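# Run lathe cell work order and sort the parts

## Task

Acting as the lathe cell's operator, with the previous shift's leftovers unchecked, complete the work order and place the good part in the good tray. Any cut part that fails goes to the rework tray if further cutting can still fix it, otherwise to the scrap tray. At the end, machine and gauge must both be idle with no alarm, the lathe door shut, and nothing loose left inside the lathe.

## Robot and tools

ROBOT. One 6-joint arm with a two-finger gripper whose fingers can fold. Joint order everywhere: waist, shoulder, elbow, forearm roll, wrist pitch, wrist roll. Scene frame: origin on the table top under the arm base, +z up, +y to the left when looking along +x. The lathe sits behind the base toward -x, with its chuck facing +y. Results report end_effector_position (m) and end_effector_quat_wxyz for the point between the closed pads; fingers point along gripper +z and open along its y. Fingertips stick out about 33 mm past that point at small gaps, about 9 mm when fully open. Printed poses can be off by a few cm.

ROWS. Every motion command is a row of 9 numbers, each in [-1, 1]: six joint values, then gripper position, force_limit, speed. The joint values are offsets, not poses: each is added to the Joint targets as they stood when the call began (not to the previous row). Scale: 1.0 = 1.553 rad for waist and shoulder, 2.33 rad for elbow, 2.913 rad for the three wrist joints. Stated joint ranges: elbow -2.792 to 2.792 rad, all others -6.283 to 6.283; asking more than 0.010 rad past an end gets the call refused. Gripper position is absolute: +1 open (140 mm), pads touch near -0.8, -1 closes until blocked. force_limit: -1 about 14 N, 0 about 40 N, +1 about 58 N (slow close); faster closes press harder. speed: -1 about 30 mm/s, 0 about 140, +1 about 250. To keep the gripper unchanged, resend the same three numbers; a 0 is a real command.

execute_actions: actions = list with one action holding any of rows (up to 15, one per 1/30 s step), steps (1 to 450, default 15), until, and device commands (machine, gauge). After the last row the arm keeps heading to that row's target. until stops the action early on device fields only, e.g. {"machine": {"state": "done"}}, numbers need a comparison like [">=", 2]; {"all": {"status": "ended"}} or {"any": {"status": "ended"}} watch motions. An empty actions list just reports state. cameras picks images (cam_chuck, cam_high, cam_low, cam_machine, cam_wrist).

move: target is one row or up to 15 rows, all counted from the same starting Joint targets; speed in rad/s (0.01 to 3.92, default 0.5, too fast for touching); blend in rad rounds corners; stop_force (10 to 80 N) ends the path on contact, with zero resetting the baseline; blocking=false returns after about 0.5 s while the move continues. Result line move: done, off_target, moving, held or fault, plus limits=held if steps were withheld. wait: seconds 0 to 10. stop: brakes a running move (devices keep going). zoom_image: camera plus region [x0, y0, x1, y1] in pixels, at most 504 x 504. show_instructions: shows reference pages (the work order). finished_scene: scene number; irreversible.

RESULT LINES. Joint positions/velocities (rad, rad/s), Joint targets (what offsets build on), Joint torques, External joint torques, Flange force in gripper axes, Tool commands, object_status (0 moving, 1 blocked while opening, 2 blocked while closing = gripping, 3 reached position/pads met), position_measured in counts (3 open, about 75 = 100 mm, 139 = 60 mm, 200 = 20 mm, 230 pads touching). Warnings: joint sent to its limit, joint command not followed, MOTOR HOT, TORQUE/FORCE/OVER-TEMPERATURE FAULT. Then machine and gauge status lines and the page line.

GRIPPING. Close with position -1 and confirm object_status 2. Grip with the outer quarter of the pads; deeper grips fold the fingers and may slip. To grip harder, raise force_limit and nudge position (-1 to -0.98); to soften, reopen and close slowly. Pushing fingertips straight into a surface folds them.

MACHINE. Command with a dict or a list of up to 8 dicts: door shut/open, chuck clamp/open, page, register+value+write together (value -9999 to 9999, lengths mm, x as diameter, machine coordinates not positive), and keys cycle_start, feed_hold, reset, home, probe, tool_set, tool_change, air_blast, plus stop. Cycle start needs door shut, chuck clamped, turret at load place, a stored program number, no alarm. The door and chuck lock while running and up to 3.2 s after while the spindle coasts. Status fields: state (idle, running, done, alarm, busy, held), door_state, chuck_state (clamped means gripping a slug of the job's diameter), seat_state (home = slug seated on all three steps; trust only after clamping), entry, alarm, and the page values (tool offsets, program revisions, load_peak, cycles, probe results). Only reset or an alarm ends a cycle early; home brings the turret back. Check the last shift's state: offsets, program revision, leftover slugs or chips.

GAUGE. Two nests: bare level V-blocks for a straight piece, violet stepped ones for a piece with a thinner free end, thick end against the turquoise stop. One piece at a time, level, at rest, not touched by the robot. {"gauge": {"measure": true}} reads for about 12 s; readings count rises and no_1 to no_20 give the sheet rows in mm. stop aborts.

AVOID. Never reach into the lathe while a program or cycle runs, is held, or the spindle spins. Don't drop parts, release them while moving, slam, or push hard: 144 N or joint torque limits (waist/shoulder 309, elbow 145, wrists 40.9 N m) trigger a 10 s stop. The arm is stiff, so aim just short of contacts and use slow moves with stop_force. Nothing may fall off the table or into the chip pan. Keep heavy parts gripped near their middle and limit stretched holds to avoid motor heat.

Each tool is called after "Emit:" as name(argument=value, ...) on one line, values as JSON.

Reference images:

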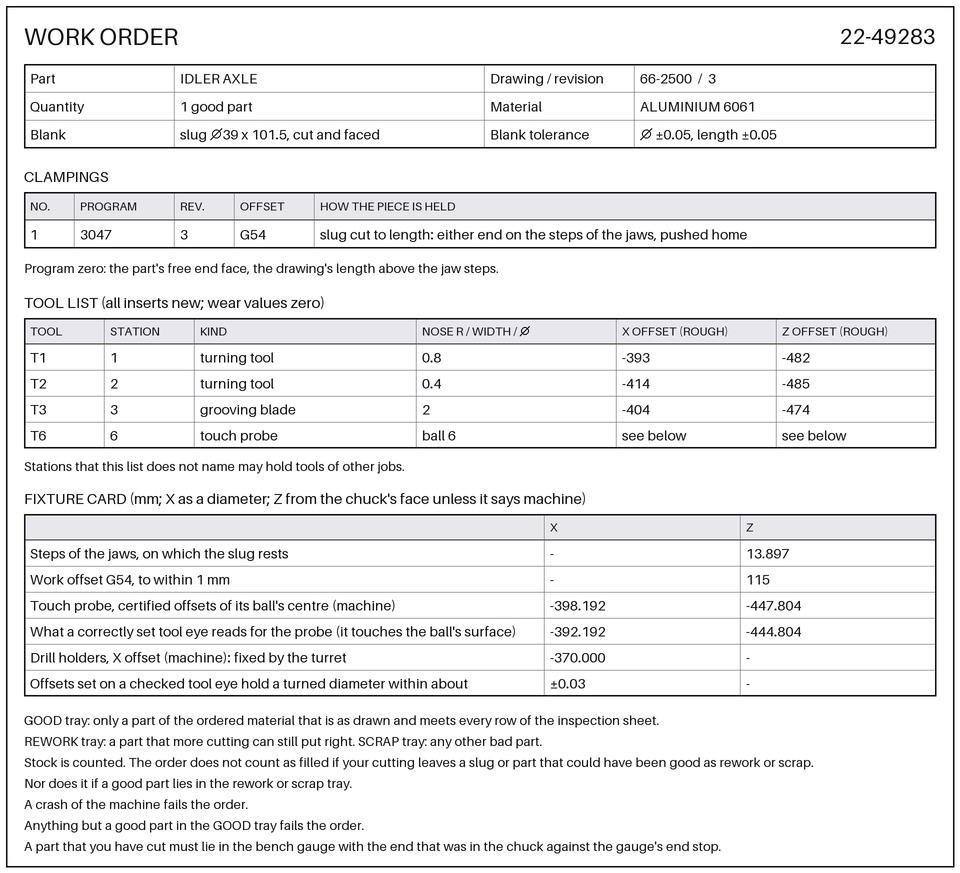

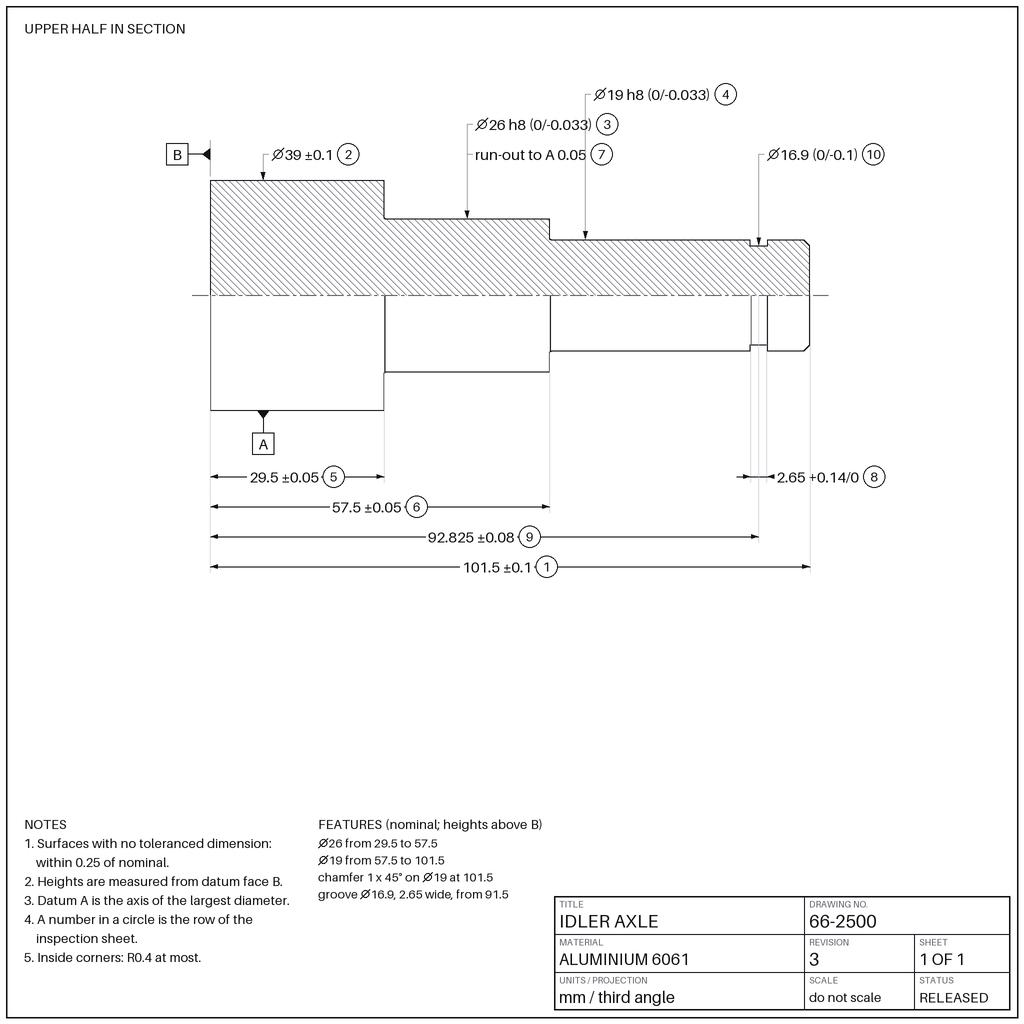

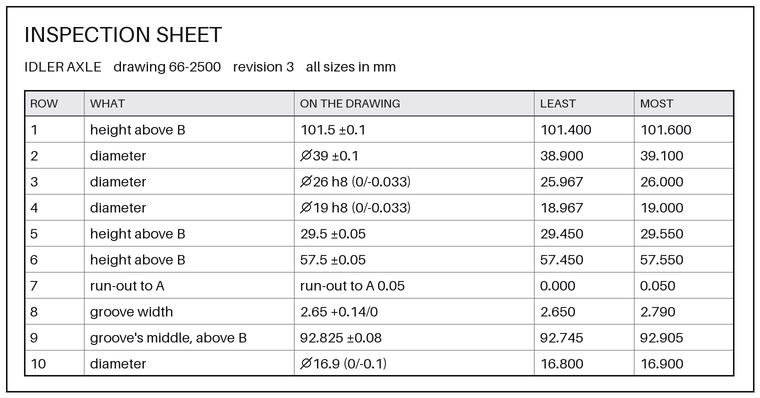

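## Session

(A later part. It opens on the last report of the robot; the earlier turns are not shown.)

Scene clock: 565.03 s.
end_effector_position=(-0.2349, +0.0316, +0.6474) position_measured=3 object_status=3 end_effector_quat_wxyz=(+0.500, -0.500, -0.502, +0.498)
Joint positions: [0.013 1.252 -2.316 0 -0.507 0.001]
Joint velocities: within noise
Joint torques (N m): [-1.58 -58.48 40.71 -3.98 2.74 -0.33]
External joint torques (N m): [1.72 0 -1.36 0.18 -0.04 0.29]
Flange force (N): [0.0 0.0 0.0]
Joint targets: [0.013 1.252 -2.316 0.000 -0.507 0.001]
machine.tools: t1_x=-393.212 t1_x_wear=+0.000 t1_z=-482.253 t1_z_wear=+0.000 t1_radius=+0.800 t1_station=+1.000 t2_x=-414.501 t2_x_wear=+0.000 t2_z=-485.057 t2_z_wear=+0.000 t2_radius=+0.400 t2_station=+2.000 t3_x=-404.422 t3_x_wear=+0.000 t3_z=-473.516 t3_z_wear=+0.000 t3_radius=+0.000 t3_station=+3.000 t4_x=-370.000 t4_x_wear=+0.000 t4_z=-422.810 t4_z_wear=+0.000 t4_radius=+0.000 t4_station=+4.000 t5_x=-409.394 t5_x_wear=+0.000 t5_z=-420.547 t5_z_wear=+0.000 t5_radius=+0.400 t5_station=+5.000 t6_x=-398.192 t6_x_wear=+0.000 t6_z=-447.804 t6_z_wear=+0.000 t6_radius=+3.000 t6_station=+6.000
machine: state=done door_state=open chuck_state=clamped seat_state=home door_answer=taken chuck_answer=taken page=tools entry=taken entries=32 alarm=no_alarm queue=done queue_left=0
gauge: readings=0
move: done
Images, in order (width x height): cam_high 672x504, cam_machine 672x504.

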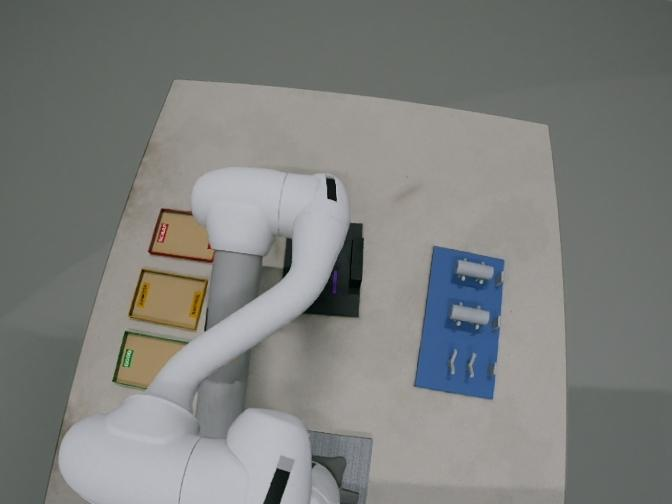

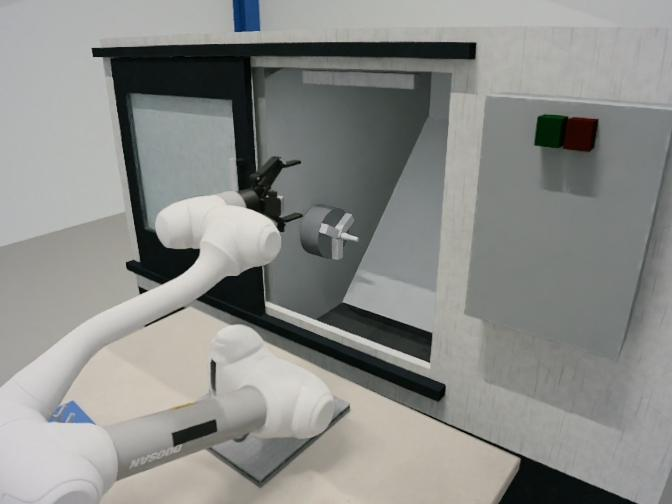

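Emit:
move(target=[[0, -0.4816, -0.1464, 0, 0.3739, 0, 1, 1, 1],[0, -0.9076, -0.0712, 0, 0.5407, 0, 1, 1, 1],[0.3562, -0.9076, -0.0695, 0.2110, 0.5673, -0.0976, 1, 1, 1]], speed=0.6, blend=0.05, cameras=["cam_wrist","cam_chuck","cam_machine"])

Scene clock: 583.53 s.
end_effector_position=(-0.6650, -0.1660, +0.3025) position_measured=3 object_status=3 end_effector_quat_wxyz=(+0.500, -0.500, -0.502, +0.498)
Joint positions: [0.567 -0.158 -2.478 0.614 1.146 -0.284]
Joint velocities: within noise
Joint torques (N m): [-1.02 36.1 20.7 -2.69 2.63 -0.35]
External joint torques (N m): [0.73 1.16 -0.48 0.3 -0.02 0.31]
Flange force (N): [-1.1 -2.1 -3.4]
Joint targets: [0.567 -0.157 -2.478 0.614 1.146 -0.284]
machine.tools: t1_x=-393.212 t1_x_wear=+0.000 t1_z=-482.253 t1_z_wear=+0.000 t1_radius=+0.800 t1_station=+1.000 t2_x=-414.501 t2_x_wear=+0.000 t2_z=-485.057 t2_z_wear=+0.000 t2_radius=+0.400 t2_station=+2.000 t3_x=-404.422 t3_x_wear=+0.000 t3_z=-473.516 t3_z_wear=+0.000 t3_radius=+0.000 t3_station=+3.000 t4_x=-370.000 t4_x_wear=+0.000 t4_z=-422.810 t4_z_wear=+0.000 t4_radius=+0.000 t4_station=+4.000 t5_x=-409.394 t5_x_wear=+0.000 t5_z=-420.547 t5_z_wear=+0.000 t5_radius=+0.400 t5_station=+5.000 t6_x=-398.192 t6_x_wear=+0.000 t6_z=-447.804 t6_z_wear=+0.000 t6_radius=+3.000 t6_station=+6.000
machine: state=done door_state=open chuck_state=clamped seat_state=home door_answer=taken chuck_answer=taken page=tools entry=taken entries=32 alarm=no_alarm queue=done queue_left=0
gauge: readings=0
move: done
Images, in order (width x height): cam_chuck 672x504, cam_machine 672x504, cam_wrist 672x504.

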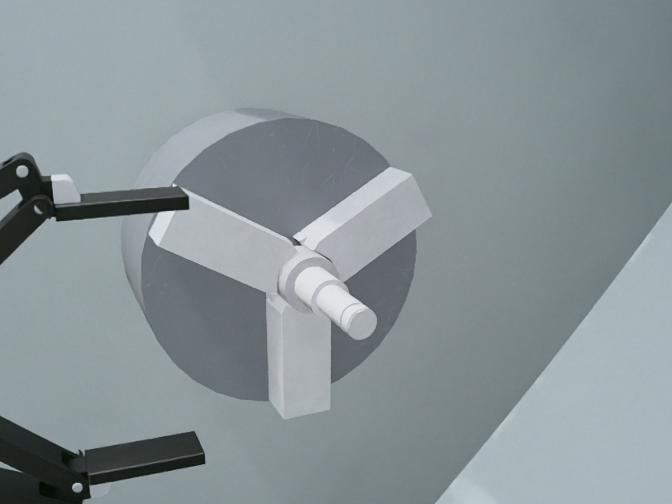

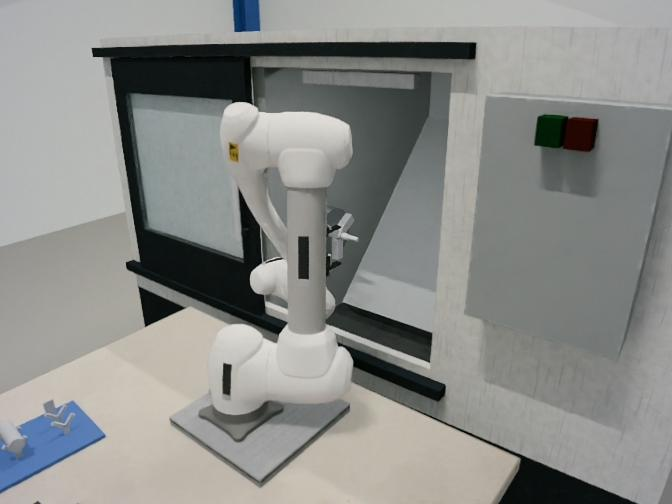

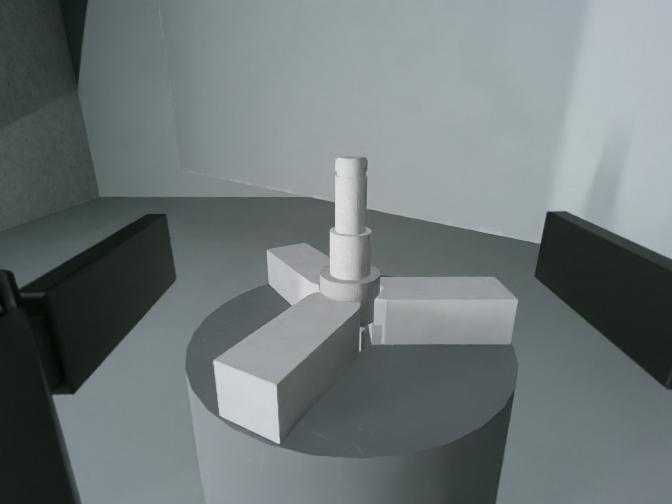

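Emit:
move(target=[-0.0502, -0.0449, 0.0426, -0.0253, -0.0160, 0.0062, 1, 1, 1], speed=0.1, stop_force=25, cameras=["cam_wrist","cam_chuck","cam_machine"])

Scene clock: 600.73 s.
end_effector_position=(-0.7272, -0.1652, +0.3018) position_measured=3 object_status=3 end_effector_quat_wxyz=(+0.500, -0.500, -0.502, +0.498)
Joint positions: [0.489 -0.227 -2.379 0.541 1.099 -0.266]
Joint velocities: within noise
Joint torques (N m): [-1.33 44.72 22.08 -2.79 2.7 -0.33]
External joint torques (N m): [1.01 0.79 -0.32 0.27 -0.08 0.28]
Flange force (N): [-1.8 -1.4 -2.6]
Joint targets: [0.489 -0.227 -2.379 0.541 1.099 -0.266]
machine.tools: t1_x=-393.212 t1_x_wear=+0.000 t1_z=-482.253 t1_z_wear=+0.000 t1_radius=+0.800 t1_station=+1.000 t2_x=-414.501 t2_x_wear=+0.000 t2_z=-485.057 t2_z_wear=+0.000 t2_radius=+0.400 t2_station=+2.000 t3_x=-404.422 t3_x_wear=+0.000 t3_z=-473.516 t3_z_wear=+0.000 t3_radius=+0.000 t3_station=+3.000 t4_x=-370.000 t4_x_wear=+0.000 t4_z=-422.810 t4_z_wear=+0.000 t4_radius=+0.000 t4_station=+4.000 t5_x=-409.394 t5_x_wear=+0.000 t5_z=-420.547 t5_z_wear=+0.000 t5_radius=+0.400 t5_station=+5.000 t6_x=-398.192 t6_x_wear=+0.000 t6_z=-447.804 t6_z_wear=+0.000 t6_radius=+3.000 t6_station=+6.000
machine: state=done door_state=open chuck_state=clamped seat_state=home door_answer=taken chuck_answer=taken page=tools entry=taken entries=32 alarm=no_alarm queue=done queue_left=0
gauge: readings=0
move: done
Images, in order (width x height): cam_chuck 672x504, cam_machine 672x504, cam_wrist 672x504.

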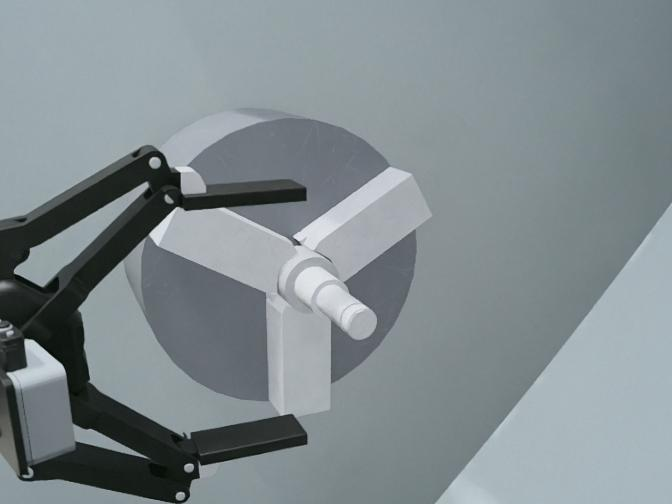

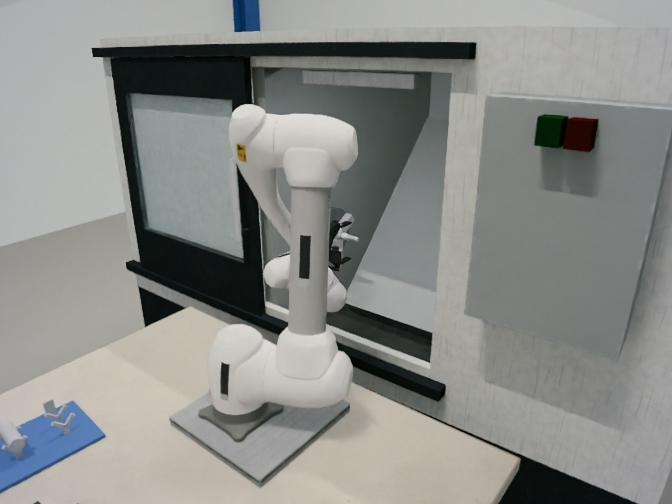

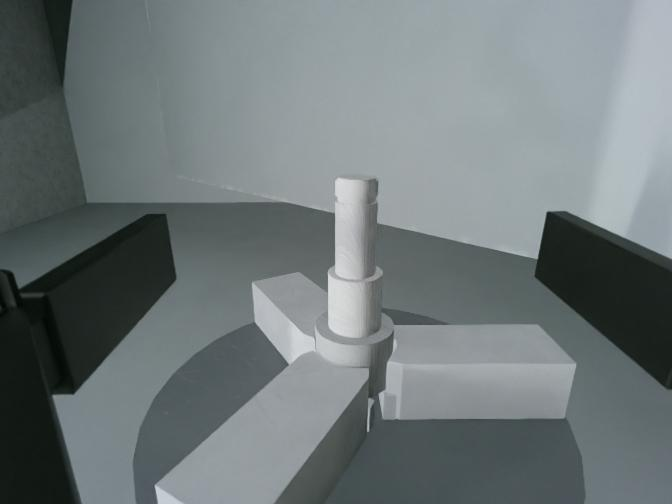

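Emit:
move(target=[-0.0032, -0.0042, 0.0025, -0.0016, -0.0002, 0.0004, 1, 1, 1], speed=0.1, cameras=[])

Emit:
execute_actions(actions=[{"rows":[[0,0,0,0,0,0,-1,-0.2,-1]],"steps":170}], cameras=["cam_wrist","cam_chuck"])

Scene clock: 621.07 s.
end_effector_position=(-0.7312, -0.1646, +0.3006) position_measured=3 object_status=3 end_effector_quat_wxyz=(+0.500, -0.500, -0.502, +0.497)
Joint positions: [0.484 -0.234 -2.373 0.536 1.098 -0.264]
Joint velocities: within noise
Joint torques (N m): [-1.55 45.1 22.24 -2.75 2.66 -0.29]
External joint torques (N m): [1.5 1.02 -0.39 0.22 -0.04 0.25]
Flange force (N): [-2.6 -1.7 -3.5]
Joint targets: [0.484 -0.234 -2.373 0.536 1.098 -0.264]
machine.tools: t1_x=-393.212 t1_x_wear=+0.000 t1_z=-482.253 t1_z_wear=+0.000 t1_radius=+0.800 t1_station=+1.000 t2_x=-414.501 t2_x_wear=+0.000 t2_z=-485.057 t2_z_wear=+0.000 t2_radius=+0.400 t2_station=+2.000 t3_x=-404.422 t3_x_wear=+0.000 t3_z=-473.516 t3_z_wear=+0.000 t3_radius=+0.000 t3_station=+3.000 t4_x=-370.000 t4_x_wear=+0.000 t4_z=-422.810 t4_z_wear=+0.000 t4_radius=+0.000 t4_station=+4.000 t5_x=-409.394 t5_x_wear=+0.000 t5_z=-420.547 t5_z_wear=+0.000 t5_radius=+0.400 t5_station=+5.000 t6_x=-398.192 t6_x_wear=+0.000 t6_z=-447.804 t6_z_wear=+0.000 t6_radius=+3.000 t6_station=+6.000
machine: state=done door_state=open chuck_state=clamped seat_state=home door_answer=taken chuck_answer=taken page=tools entry=taken entries=32 alarm=no_alarm queue=done queue_left=0
gauge: readings=0
move: done
No camera images: "cameras" was empty.

Scene clock: 626.93 s.
end_effector_position=(-0.7312, -0.1646, +0.3006) position_measured=204 object_status=2 end_effector_quat_wxyz=(+0.500, -0.500, -0.502, +0.497)
Joint positions: [0.484 -0.234 -2.373 0.536 1.098 -0.264]
Joint velocities: within noise
Joint torques (N m): [-2 53.21 30.72 -3.7 6.45 -0.36]
External joint torques (N m): [1.73 -6.58 -8.96 1.17 -3.76 0.31]
Flange force (N): [-1.5 9.3 -7.7]
Joint targets: [0.484 -0.234 -2.373 0.536 1.098 -0.264]
machine.tools: t1_x=-393.212 t1_x_wear=+0.000 t1_z=-482.253 t1_z_wear=+0.000 t1_radius=+0.800 t1_station=+1.000 t2_x=-414.501 t2_x_wear=+0.000 t2_z=-485.057 t2_z_wear=+0.000 t2_radius=+0.400 t2_station=+2.000 t3_x=-404.422 t3_x_wear=+0.000 t3_z=-473.516 t3_z_wear=+0.000 t3_radius=+0.000 t3_station=+3.000 t4_x=-370.000 t4_x_wear=+0.000 t4_z=-422.810 t4_z_wear=+0.000 t4_radius=+0.000 t4_station=+4.000 t5_x=-409.394 t5_x_wear=+0.000 t5_z=-420.547 t5_z_wear=+0.000 t5_radius=+0.400 t5_station=+5.000 t6_x=-398.192 t6_x_wear=+0.000 t6_z=-447.804 t6_z_wear=+0.000 t6_radius=+3.000 t6_station=+6.000
machine: state=done door_state=open chuck_state=clamped seat_state=home door_answer=taken chuck_answer=taken page=tools entry=taken entries=32 alarm=no_alarm queue=done queue_left=0
gauge: readings=0
Images, in order (width x height): cam_chuck 672x504, cam_wrist 672x504.

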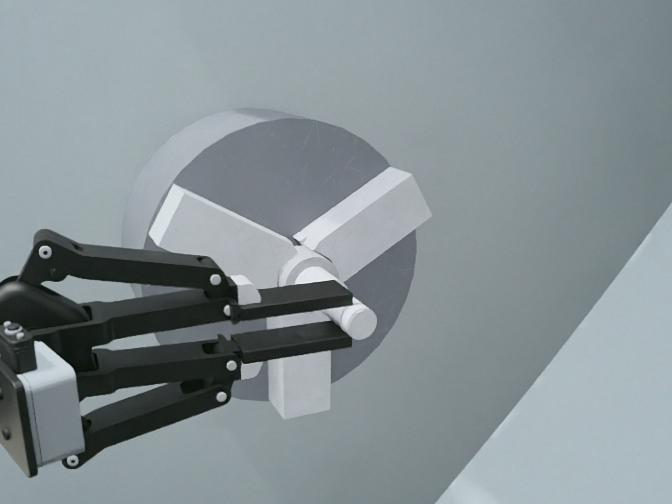

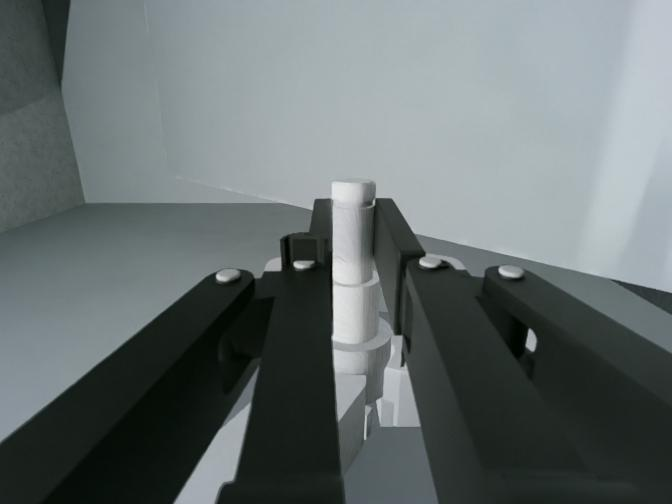

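Emit:
execute_actions(actions=[{"machine":{"chuck":"open","page":"position"},"steps":90,"until":{"machine":{"chuck_state":"open"}}}], cameras=["cam_wrist","cam_chuck"])

Scene clock: 635.97 s.
end_effector_position=(-0.7312, -0.1646, +0.3007) position_measured=204 object_status=2 end_effector_quat_wxyz=(+0.500, -0.500, -0.502, +0.497)
Joint positions: [0.484 -0.234 -2.373 0.536 1.098 -0.264]
Joint velocities: within noise
Joint torques (N m): [0.22 46.32 23.83 -3.5 3.01 -0.34]
External joint torques (N m): [-0.52 0.03 -2.1 0.97 -0.32 0.3]
Flange force (N): [0.7 0.1 -3.6]
Joint targets: [0.484 -0.234 -2.373 0.536 1.098 -0.264]
Tool commands: gripper/position=-1.0 gripper/force_limit=-0.2 gripper/speed=-1.0
machine.position: pos_x=+0.000 pos_z=+0.000
machine: state=idle door_state=open chuck_state=open seat_state=home door_answer=taken chuck_answer=taken page=position entry=taken entries=32 alarm=no_alarm queue=running queue_left=0
gauge: readings=0
Images, in order (width x height): cam_chuck 672x504, cam_wrist 672x504.

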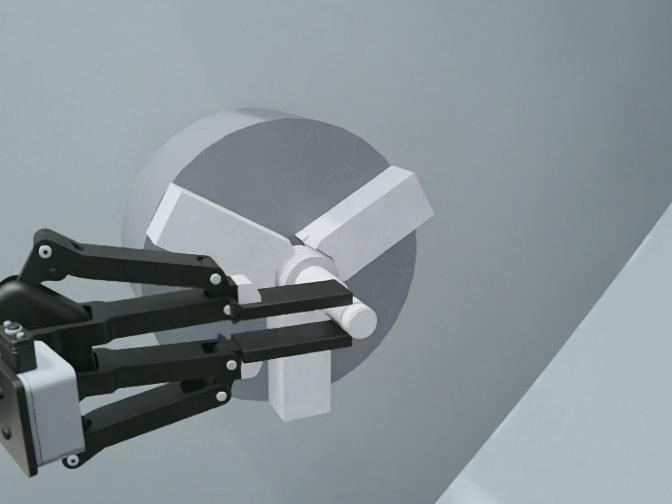

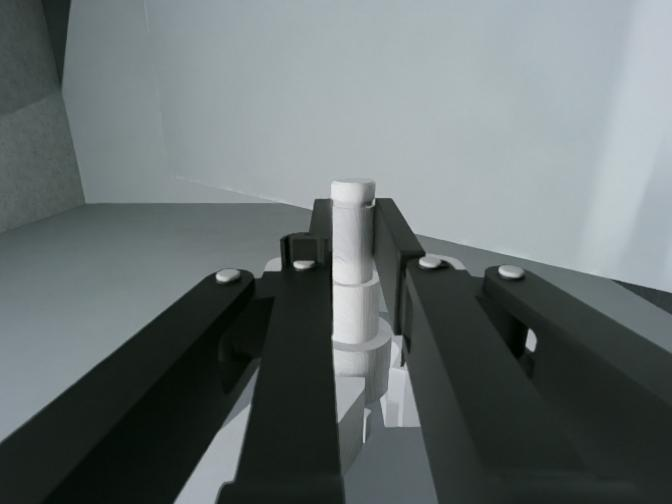

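Emit:
move(target=[[-0.0414, 0.0080, -0.0079, -0.0246, -0.0035, 0.0122, -1, -0.2, -1],[-0.0999, 0.0165, -0.0163, -0.0597, -0.0077, 0.0294, -1, -0.2, -1]], speed=0.12, blend=0.01, cameras=["cam_wrist","cam_chuck"])

Scene clock: 661.50 s.
end_effector_position=(-0.7313, -0.0945, +0.3011) position_measured=204 object_status=2 end_effector_quat_wxyz=(+0.500, -0.500, -0.502, +0.497)
Joint positions: [0.328 -0.208 -2.411 0.362 1.076 -0.179]
Joint velocities: within noise
Joint torques (N m): [-1.24 44.71 23.45 -2.82 3.39 -0.23]
External joint torques (N m): [1.06 -0.85 -1.11 0.34 -0.64 0.18]
Flange force (N): [-2.7 0.8 -1.5]
Joint targets: [0.328 -0.208 -2.411 0.362 1.076 -0.179]
machine.position: pos_x=+0.000 pos_z=+0.000
machine: state=idle door_state=open chuck_state=open seat_state=open door_answer=taken chuck_answer=taken page=position entry=taken entries=32 alarm=no_alarm queue=done queue_left=0
gauge: readings=0
move: done
Images, in order (width x height): cam_chuck 672x504, cam_wrist 672x504.

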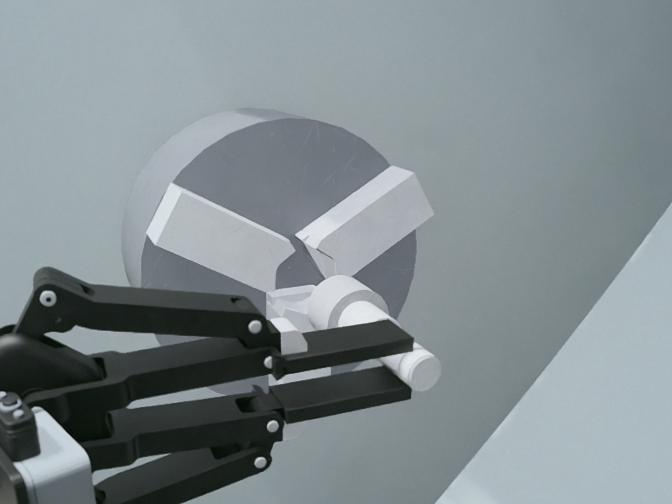

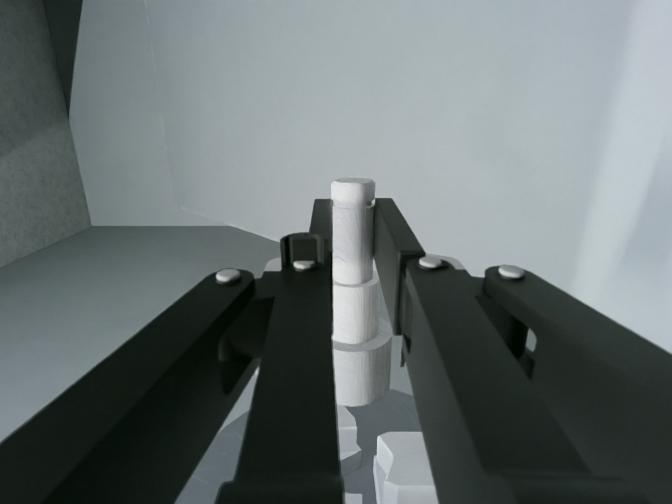

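Emit:
move(target=[[-0.2028, 0.4585, -0.1056, -0.1243, -0.1696, 0.0614, -1, -0.2, -1],[-0.2028, 0.9401, 0.0408, -0.1243, -0.5434, 0.0614, -1, -0.2, -1],[0.0142, 0.6491, 0.9918, -0.1243, -0.2149, 0.1816, -1, -0.2, -1]], speed=[0.5, 0.8, 1.0], blend=0.08, cameras=["cam_wrist"])

Scene clock: 708.27 s.
end_effector_position=(+1.0296, +0.3950, +1.1838) position_measured=204 object_status=2 end_effector_quat_wxyz=(+0.358, +0.386, +0.380, +0.760)
Joint positions: [0.351 0.8 -0.1 0 0.45 0.35]
Joint velocities: within noise
Joint torques (N m): [0.3 -103.83 -33.19 2.84 -2.92 -0.22]
External joint torques (N m): [-0.37 1.41 4.16 -0.09 0.43 0.26]
Flange force (N): [0.0 0.0 0.0]
Joint targets: [0.350 0.800 -0.100 0.000 0.450 0.350]
machine.position: pos_x=+0.000 pos_z=+0.000
machine: state=idle door_state=open chuck_state=open seat_state=open door_answer=taken chuck_answer=taken page=position entry=taken entries=32 alarm=no_alarm queue=done queue_left=0
gauge: readings=0
move: done
Images, in order (width x height): cam_wrist 672x504.

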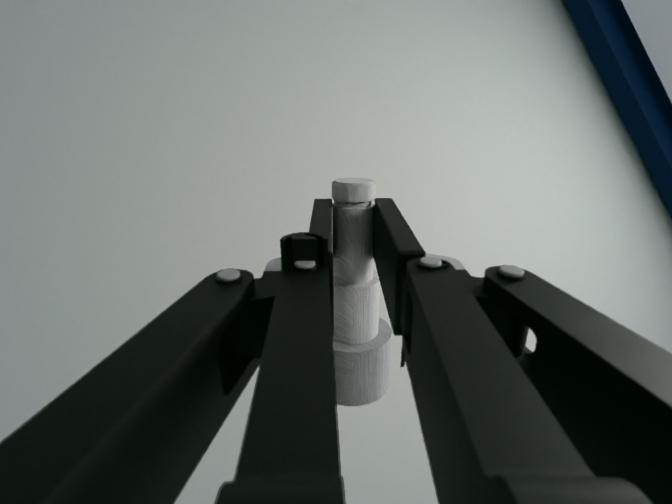

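Emit:
move(target=[0.1820, -0.2106, 0.6745, 0, 0.2565, 0.0929, -1, -0.2, -1], speed=0.9, cameras=["cam_wrist","cam_high"])

Scene clock: 716.80 s.
end_effector_position=(+0.6321, +0.4942, +0.2024) position_measured=204 object_status=2 end_effector_quat_wxyz=(+0.000, +0.707, +0.707, +0.003)
Joint positions: [0.633 0.473 1.472 0 1.197 0.621]
Joint velocities: within noise
Joint torques (N m): [-1.43 -86.35 -43.14 4.04 0.11 -0.3]
External joint torques (N m): [1.44 0.37 3.85 0.03 -0.16 0.3]
Flange force (N): [-3.5 -8.0 4.4]
Joint targets: [0.633 0.473 1.472 0.000 1.197 0.621]
machine.position: pos_x=+0.000 pos_z=+0.000
machine: state=idle door_state=open chuck_state=open seat_state=open door_answer=taken chuck_answer=taken page=position entry=taken entries=32 alarm=no_alarm queue=done queue_left=0
gauge: readings=0
move: done
Images, in order (width x height): cam_high 672x504, cam_wrist 672x504.

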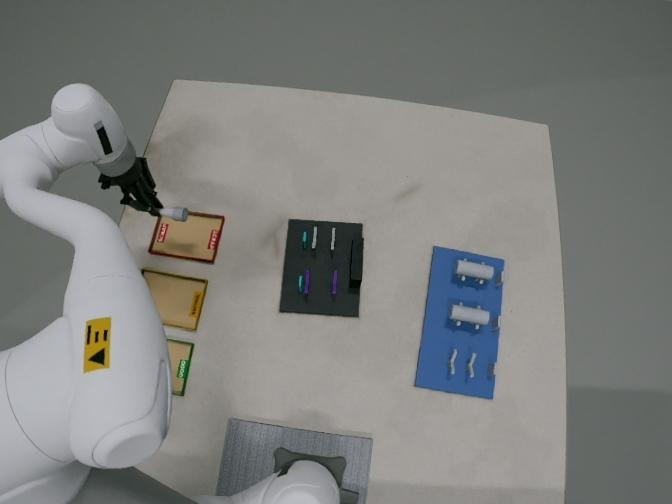

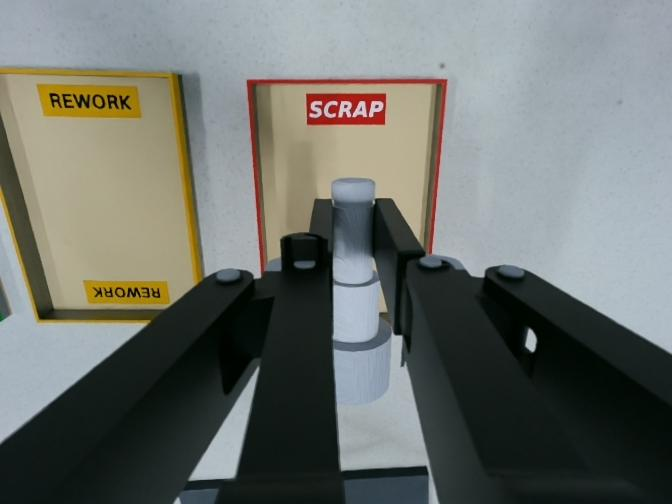

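Emit:
move(target=[0, 0.0675, 0.0482, 0, -0.0746, 0, -1, -0.2, -1], speed=0.15, cameras=["cam_wrist"])

Emit:
move(target=[0, 0.0106, 0.0044, 0, -0.0092, 0, -1, -0.2, -1], speed=0.01, stop_force=10, cameras=["cam_wrist"])

Scene clock: 735.97 s.
end_effector_position=(+0.6327, +0.4947, +0.0623) position_measured=204 object_status=2 end_effector_quat_wxyz=(+0.000, +0.707, +0.707, +0.003)
Joint positions: [0.633 0.578 1.584 0 0.98 0.621]
Joint velocities: within noise
Joint torques (N m): [-1.39 -91.33 -38.17 3.57 0.16 -0.21]
External joint torques (N m): [1.21 -0.16 3.08 0.06 -0.2 0.21]
Flange force (N): [-3.2 -7.0 2.0]
Joint targets: [0.633 0.578 1.584 0.000 0.980 0.621]
machine.position: pos_x=+0.000 pos_z=+0.000
machine: state=idle door_state=open chuck_state=open seat_state=open door_answer=taken chuck_answer=taken page=position entry=taken entries=32 alarm=no_alarm queue=done queue_left=0
gauge: readings=0
move: done
Images, in order (width x height): cam_wrist 672x504.

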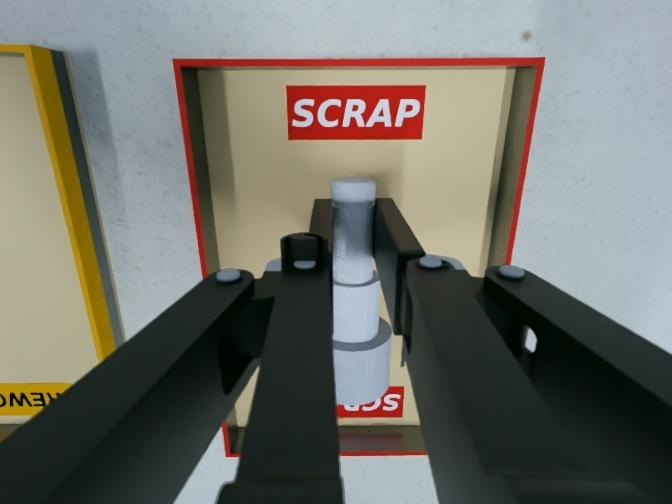

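Scene clock: 738.17 s.
end_effector_position=(+0.6328, +0.4949, +0.0517) position_measured=204 object_status=2 end_effector_quat_wxyz=(+0.000, +0.707, +0.707, +0.003)
Joint positions: [0.633 0.588 1.59 0 0.964 0.621]
Joint velocities: within noise
Joint torques (N m): [-2.22 -77.17 -29.61 3.22 -0.57 -0.28]
External joint torques (N m): [2.3 -13.76 -4.81 0.35 0.52 0.28]
Flange force (N): [-1.4 -7.1 -16.2]
Joint targets: [0.633 0.588 1.590 0.000 0.964 0.621]
machine.position: pos_x=+0.000 pos_z=+0.000
machine: state=idle door_state=open chuck_state=open seat_state=open door_answer=taken chuck_answer=taken page=position entry=taken entries=32 alarm=no_alarm queue=done queue_left=0
gauge: readings=0
move: contact
Images, in order (width x height): cam_wrist 672x504.

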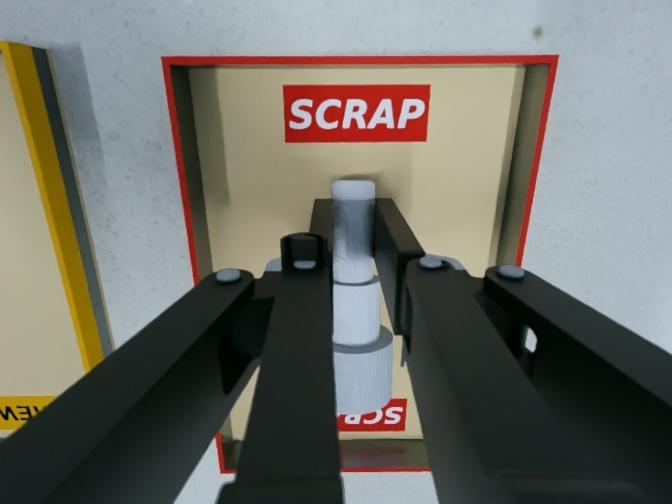

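Emit:
execute_actions(actions=[{"rows":[[0,0,0,0,0,0,-0.3,-0.2,-1]],"steps":60}], cameras=["cam_wrist"])

Scene clock: 745.17 s.
end_effector_position=(+0.6328, +0.4949, +0.0517) position_measured=167 object_status=3 end_effector_quat_wxyz=(+0.000, +0.707, +0.707, +0.003)
Joint positions: [0.633 0.588 1.59 0 0.964 0.621]
Joint velocities: within noise
Joint torques (N m): [-1.48 -90.55 -36.95 3.58 0.13 -0.25]
External joint torques (N m): [1.95 -0.59 2.57 -0.01 -0.17 0.25]
Flange force (N): [-2.0 -7.0 1.2]
Joint targets: [0.633 0.588 1.590 0.000 0.964 0.621]
machine.position: pos_x=+0.000 pos_z=+0.000
machine: state=idle door_state=open chuck_state=open seat_state=open door_answer=taken chuck_answer=taken page=position entry=taken entries=32 alarm=no_alarm queue=done queue_left=0
gauge: readings=0
Images, in order (width x height): cam_wrist 672x504.

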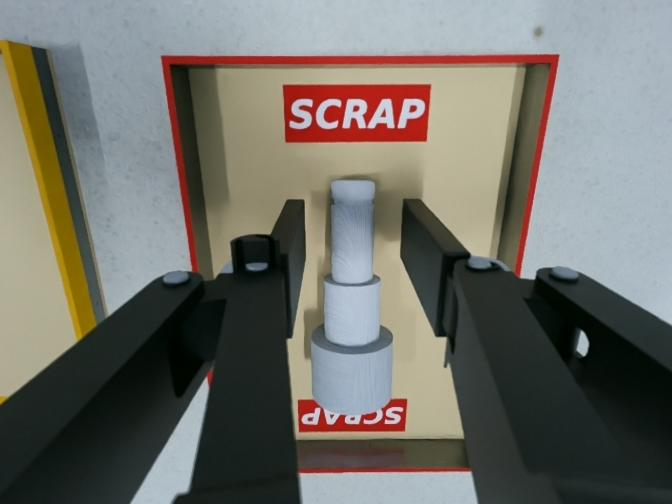

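Emit:
move(target=[[0, -0.0741, -0.0509, 0, 0.0800, 0, -0.3, -0.2, -1],[-0.7172, -0.3840, 0.0507, 0, 0.1640, -0.3827, 1, 1, 0]], speed=[0.3, 0.9], blend=0.03, blocking=false, cameras=[])

Emit:
execute_actions(actions=[{"machine":[{"door":"shut"},{"air_blast":true},{"door":"open"}],"steps":450,"until":{"machine":{"queue":["!=","running"]}}}], cameras=["cam_wrist","cam_high","cam_chuck"])

Scene clock: 761.77 s.
end_effector_position=(+0.6357, +0.4968, +0.1299) position_measured=167 object_status=3 end_effector_quat_wxyz=(+0.000, +0.707, +0.707, +0.003) end_effector_velocity=(-0.001, -0.002, +0.194) end_effector_angular_velocity=(+0.001, -0.001, -0.001)
Joint positions: [0.633 0.528 1.528 0 1.086 0.621]
Joint velocities: [-0.001 -0.148 -0.152 0 0.299 0.001]
Joint torques (N m): [-1.26 -85.95 -39.31 3.86 0.07 -0.31]
External joint torques (N m): [1.37 -2.16 2.64 -0.05 -0.09 0.3]
Flange force (N): [-4.1 -8.6 0.6]
Joint targets: [0.633 0.518 1.519 0.000 1.104 0.621]
Tool commands: gripper/position=-0.3 gripper/force_limit=-0.2 gripper/speed=-1.0
machine.position: pos_x=+0.000 pos_z=+0.000
machine: state=idle door_state=open chuck_state=open seat_state=open door_answer=taken chuck_answer=taken page=position entry=taken entries=32 alarm=no_alarm queue=done queue_left=0
gauge: readings=0
move: running; path passed 0 of 2 targets; target 2's new numbers were not sent; the waist is farthest, 1.114 rad from its target
No camera images: "cameras" was empty.

Scene clock: 765.03 s.
end_effector_position=(+0.4984, -0.2313, +0.3991) position_measured=3 object_status=0 end_effector_quat_wxyz=(+0.000, +0.707, +0.707, +0.003)
Joint positions: [-0.481 -0.009 1.709 0 1.441 -0.494]
Joint velocities: within noise
Joint torques (N m): [-0.58 -40.11 -44.25 4.42 0.16 -0.15]
External joint torques (N m): [0.91 -1.1 2.36 -0.06 -0.15 0.15]
Flange force (N): [4.0 -4.1 3.8]
Joint targets: [-0.481 -0.009 1.709 0.000 1.441 -0.494]
Tool commands: gripper/position=+1.0 gripper/force_limit=+1.0 gripper/speed=+0.0
machine.position: pos_x=+0.000 pos_z=+0.000
machine: state=busy door_state=shut chuck_state=open seat_state=open door_answer=taken chuck_answer=taken page=position entry=taken entries=33 alarm=no_alarm queue=running queue_left=1
gauge: readings=0
earlier move: done
Images, in order (width x height): cam_chuck 672x504, cam_high 672x504, cam_wrist 672x504.

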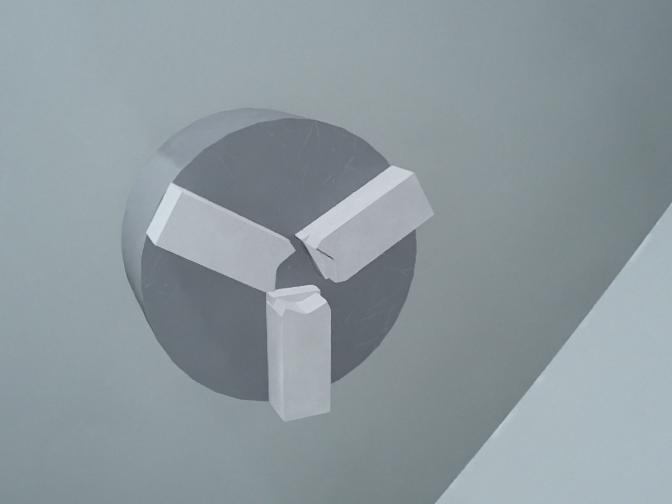

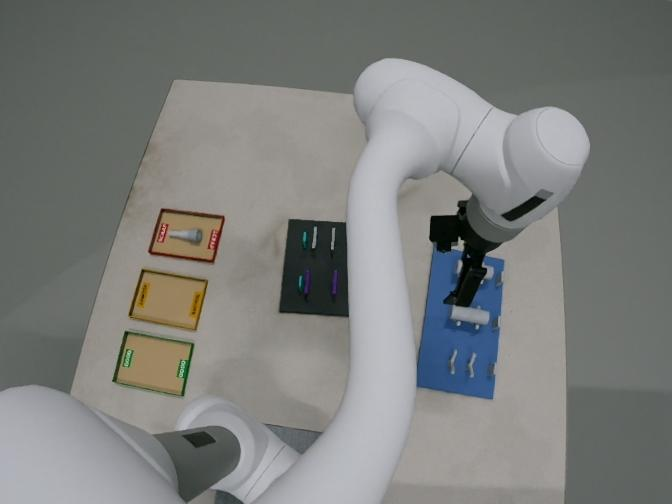

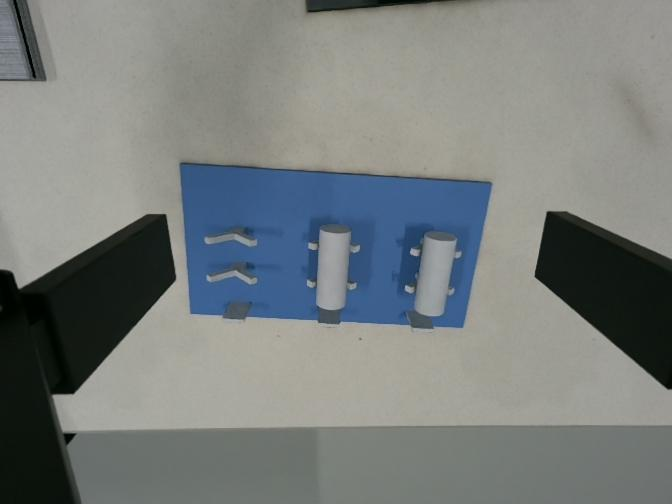

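Emit:
zoom_image(camera="cam_wrist", region=[180, 150, 500, 350])

Scaled by 1.575 from the camera's 672x504 image, which has a finer 960x720 frame.

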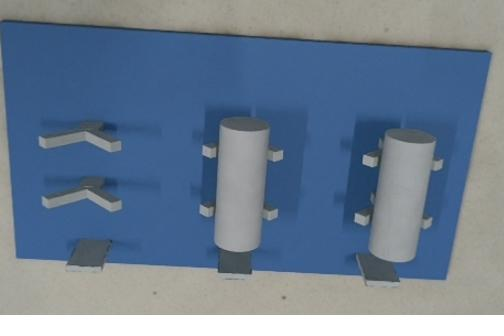

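Emit:
move(target=[-0.1415, 0.1297, 0.0661, 0, -0.1220, -0.0590, 0.4, 1, 0], speed=0.5, cameras=["cam_wrist"])

Scene clock: 799.47 s.
end_effector_position=(+0.4859, -0.3760, +0.1985) position_measured=78 object_status=3 end_effector_quat_wxyz=(+0.000, +0.724, +0.690, +0.003)
Joint positions: [-0.701 0.193 1.863 0 1.086 -0.666]
Joint velocities: within noise
Joint torques (N m): [-1.05 -56.99 -39.43 3.89 0.27 -0.28]
External joint torques (N m): [1.59 -0.32 2.19 -0.01 -0.25 0.28]
Flange force (N): [5.0 -1.9 2.5]
Joint targets: [-0.701 0.193 1.863 0.000 1.086 -0.666]
machine.position: pos_x=+0.000 pos_z=+0.000
machine: state=idle door_state=shut chuck_state=open seat_state=open door_answer=refused_cycle_runs chuck_answer=taken page=position entry=taken entries=33 alarm=no_alarm refusals=1 queue=dropped queue_left=0
gauge: readings=0
move: done
Images, in order (width x height): cam_wrist 672x504.

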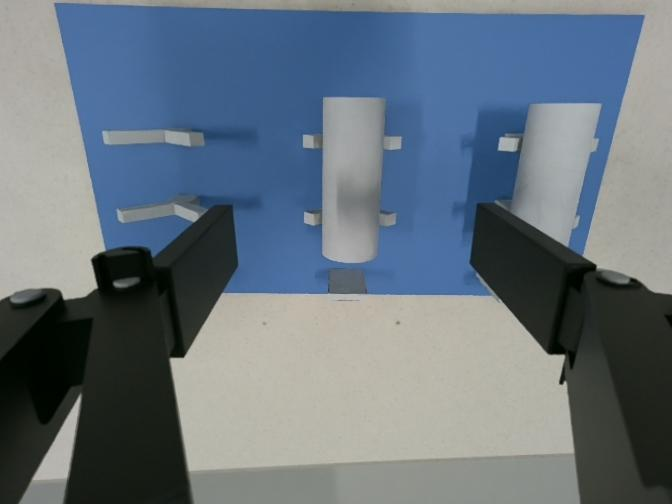

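Emit:
execute_actions(actions=[{"machine":{"door":"open"},"steps":2}], cameras=[])

Emit:
move(target=[[0.0052, 0, 0, 0, 0, 0.0028, 0.4, 1, 0],[0.0052, 0.0614, 0.0401, 0, -0.0650, 0.0028, 0.4, 1, 0]], speed=[0.1, 0.12], stop_force=20, cameras=["cam_wrist", "cam_low"])

Scene clock: 812.50 s.
end_effector_position=(+0.4858, -0.3760, +0.1985) position_measured=78 object_status=3 end_effector_quat_wxyz=(+0.000, +0.724, +0.690, +0.003)
Joint positions: [-0.701 0.193 1.863 0 1.086 -0.666]
Joint velocities: within noise
Joint torques (N m): [-0.13 -56.18 -39.55 3.91 0.16 -0.24]
External joint torques (N m): [0.5 -0.92 2.29 -0.03 -0.15 0.24]
Flange force (N): [4.2 -3.9 2.0]
Joint targets: [-0.701 0.193 1.863 0.000 1.086 -0.666]
Tool commands: gripper/position=+0.4 gripper/force_limit=+1.0 gripper/speed=+0.0
machine.position: pos_x=+0.000 pos_z=+0.000
machine: state=idle door_state=between chuck_state=open seat_state=open door_answer=taken chuck_answer=taken page=position entry=taken entries=33 alarm=no_alarm refusals=1 queue=running queue_left=0
gauge: readings=0
No camera images: "cameras" was empty.

Scene clock: 814.83 s.
end_effector_position=(+0.4892, -0.3716, +0.0962) position_measured=78 object_status=3 end_effector_quat_wxyz=(+0.000, +0.724, +0.690, +0.003)
Joint positions: [-0.693 0.288 1.956 0 0.897 -0.658]
Joint velocities: within noise
Joint torques (N m): [-0.62 -61.88 -35.02 3.38 0.18 -0.25]
External joint torques (N m): [0.83 -0.01 2.31 0.02 -0.17 0.25]
Flange force (N): [3.9 -2.7 2.1]
Joint targets: [-0.693 0.288 1.956 0.000 0.897 -0.658]
machine.position: pos_x=+0.000 pos_z=+0.000
machine: state=idle door_state=open chuck_state=open seat_state=open door_answer=taken chuck_answer=taken page=position entry=taken entries=33 alarm=no_alarm refusals=1 queue=done queue_left=0
gauge: readings=0
move: done
Images, in order (width x height): cam_low 672x504, cam_wrist 672x504.

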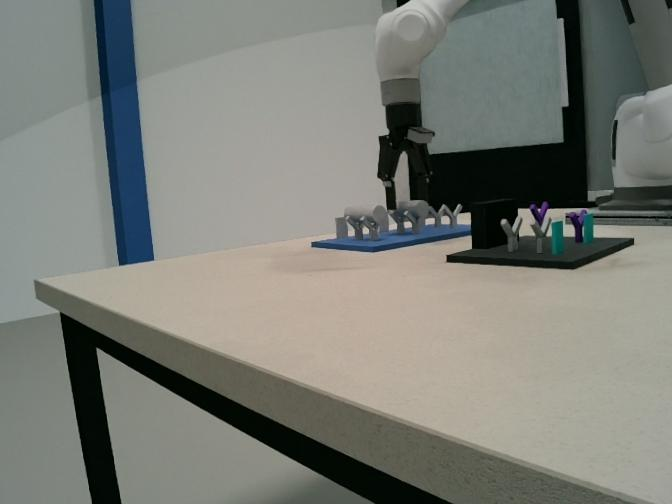

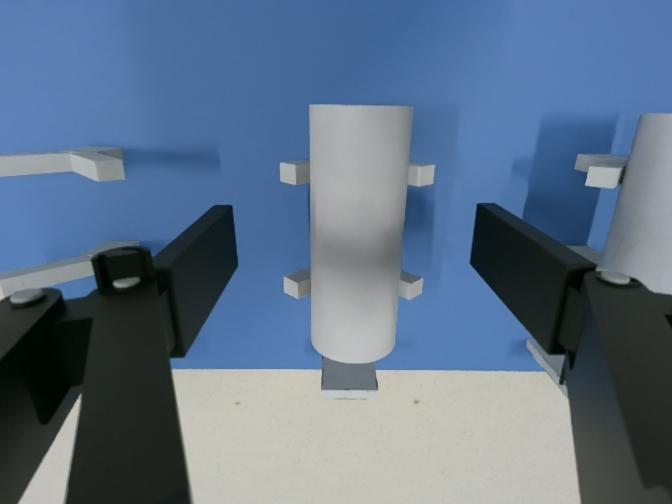

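Emit:
execute_actions(actions=[{"rows":[[0,0,0,0,0,0,-1,0,-1]],"steps":100}], cameras=["cam_wrist"])

Scene clock: 828.90 s.
end_effector_position=(+0.4892, -0.3716, +0.0962) position_measured=174 object_status=2 end_effector_quat_wxyz=(+0.000, +0.724, +0.690, +0.003)
Joint positions: [-0.693 0.288 1.956 0 0.897 -0.658]
Joint velocities: within noise
Joint torques (N m): [-15.29 -44.76 -6.49 -4.67 8.42 -0.83]
External joint torques (N m): [15.34 -17.05 -26.15 8.06 -8.4 0.83]
Flange force (N): [8.3 34.4 -23.0]
Joint targets: [-0.693 0.288 1.956 0.000 0.897 -0.658]
machine.position: pos_x=+0.000 pos_z=+0.000
machine: state=idle door_state=open chuck_state=open seat_state=open door_answer=taken chuck_answer=taken page=position entry=taken entries=33 alarm=no_alarm refusals=1 queue=done queue_left=0
gauge: readings=0
Images, in order (width x height): cam_wrist 672x504.

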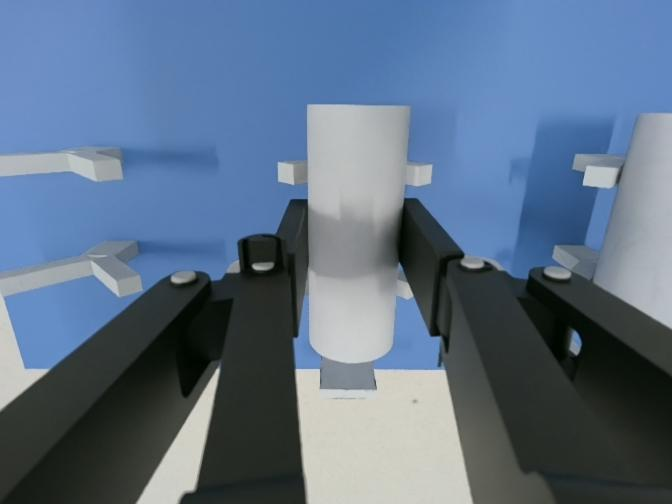

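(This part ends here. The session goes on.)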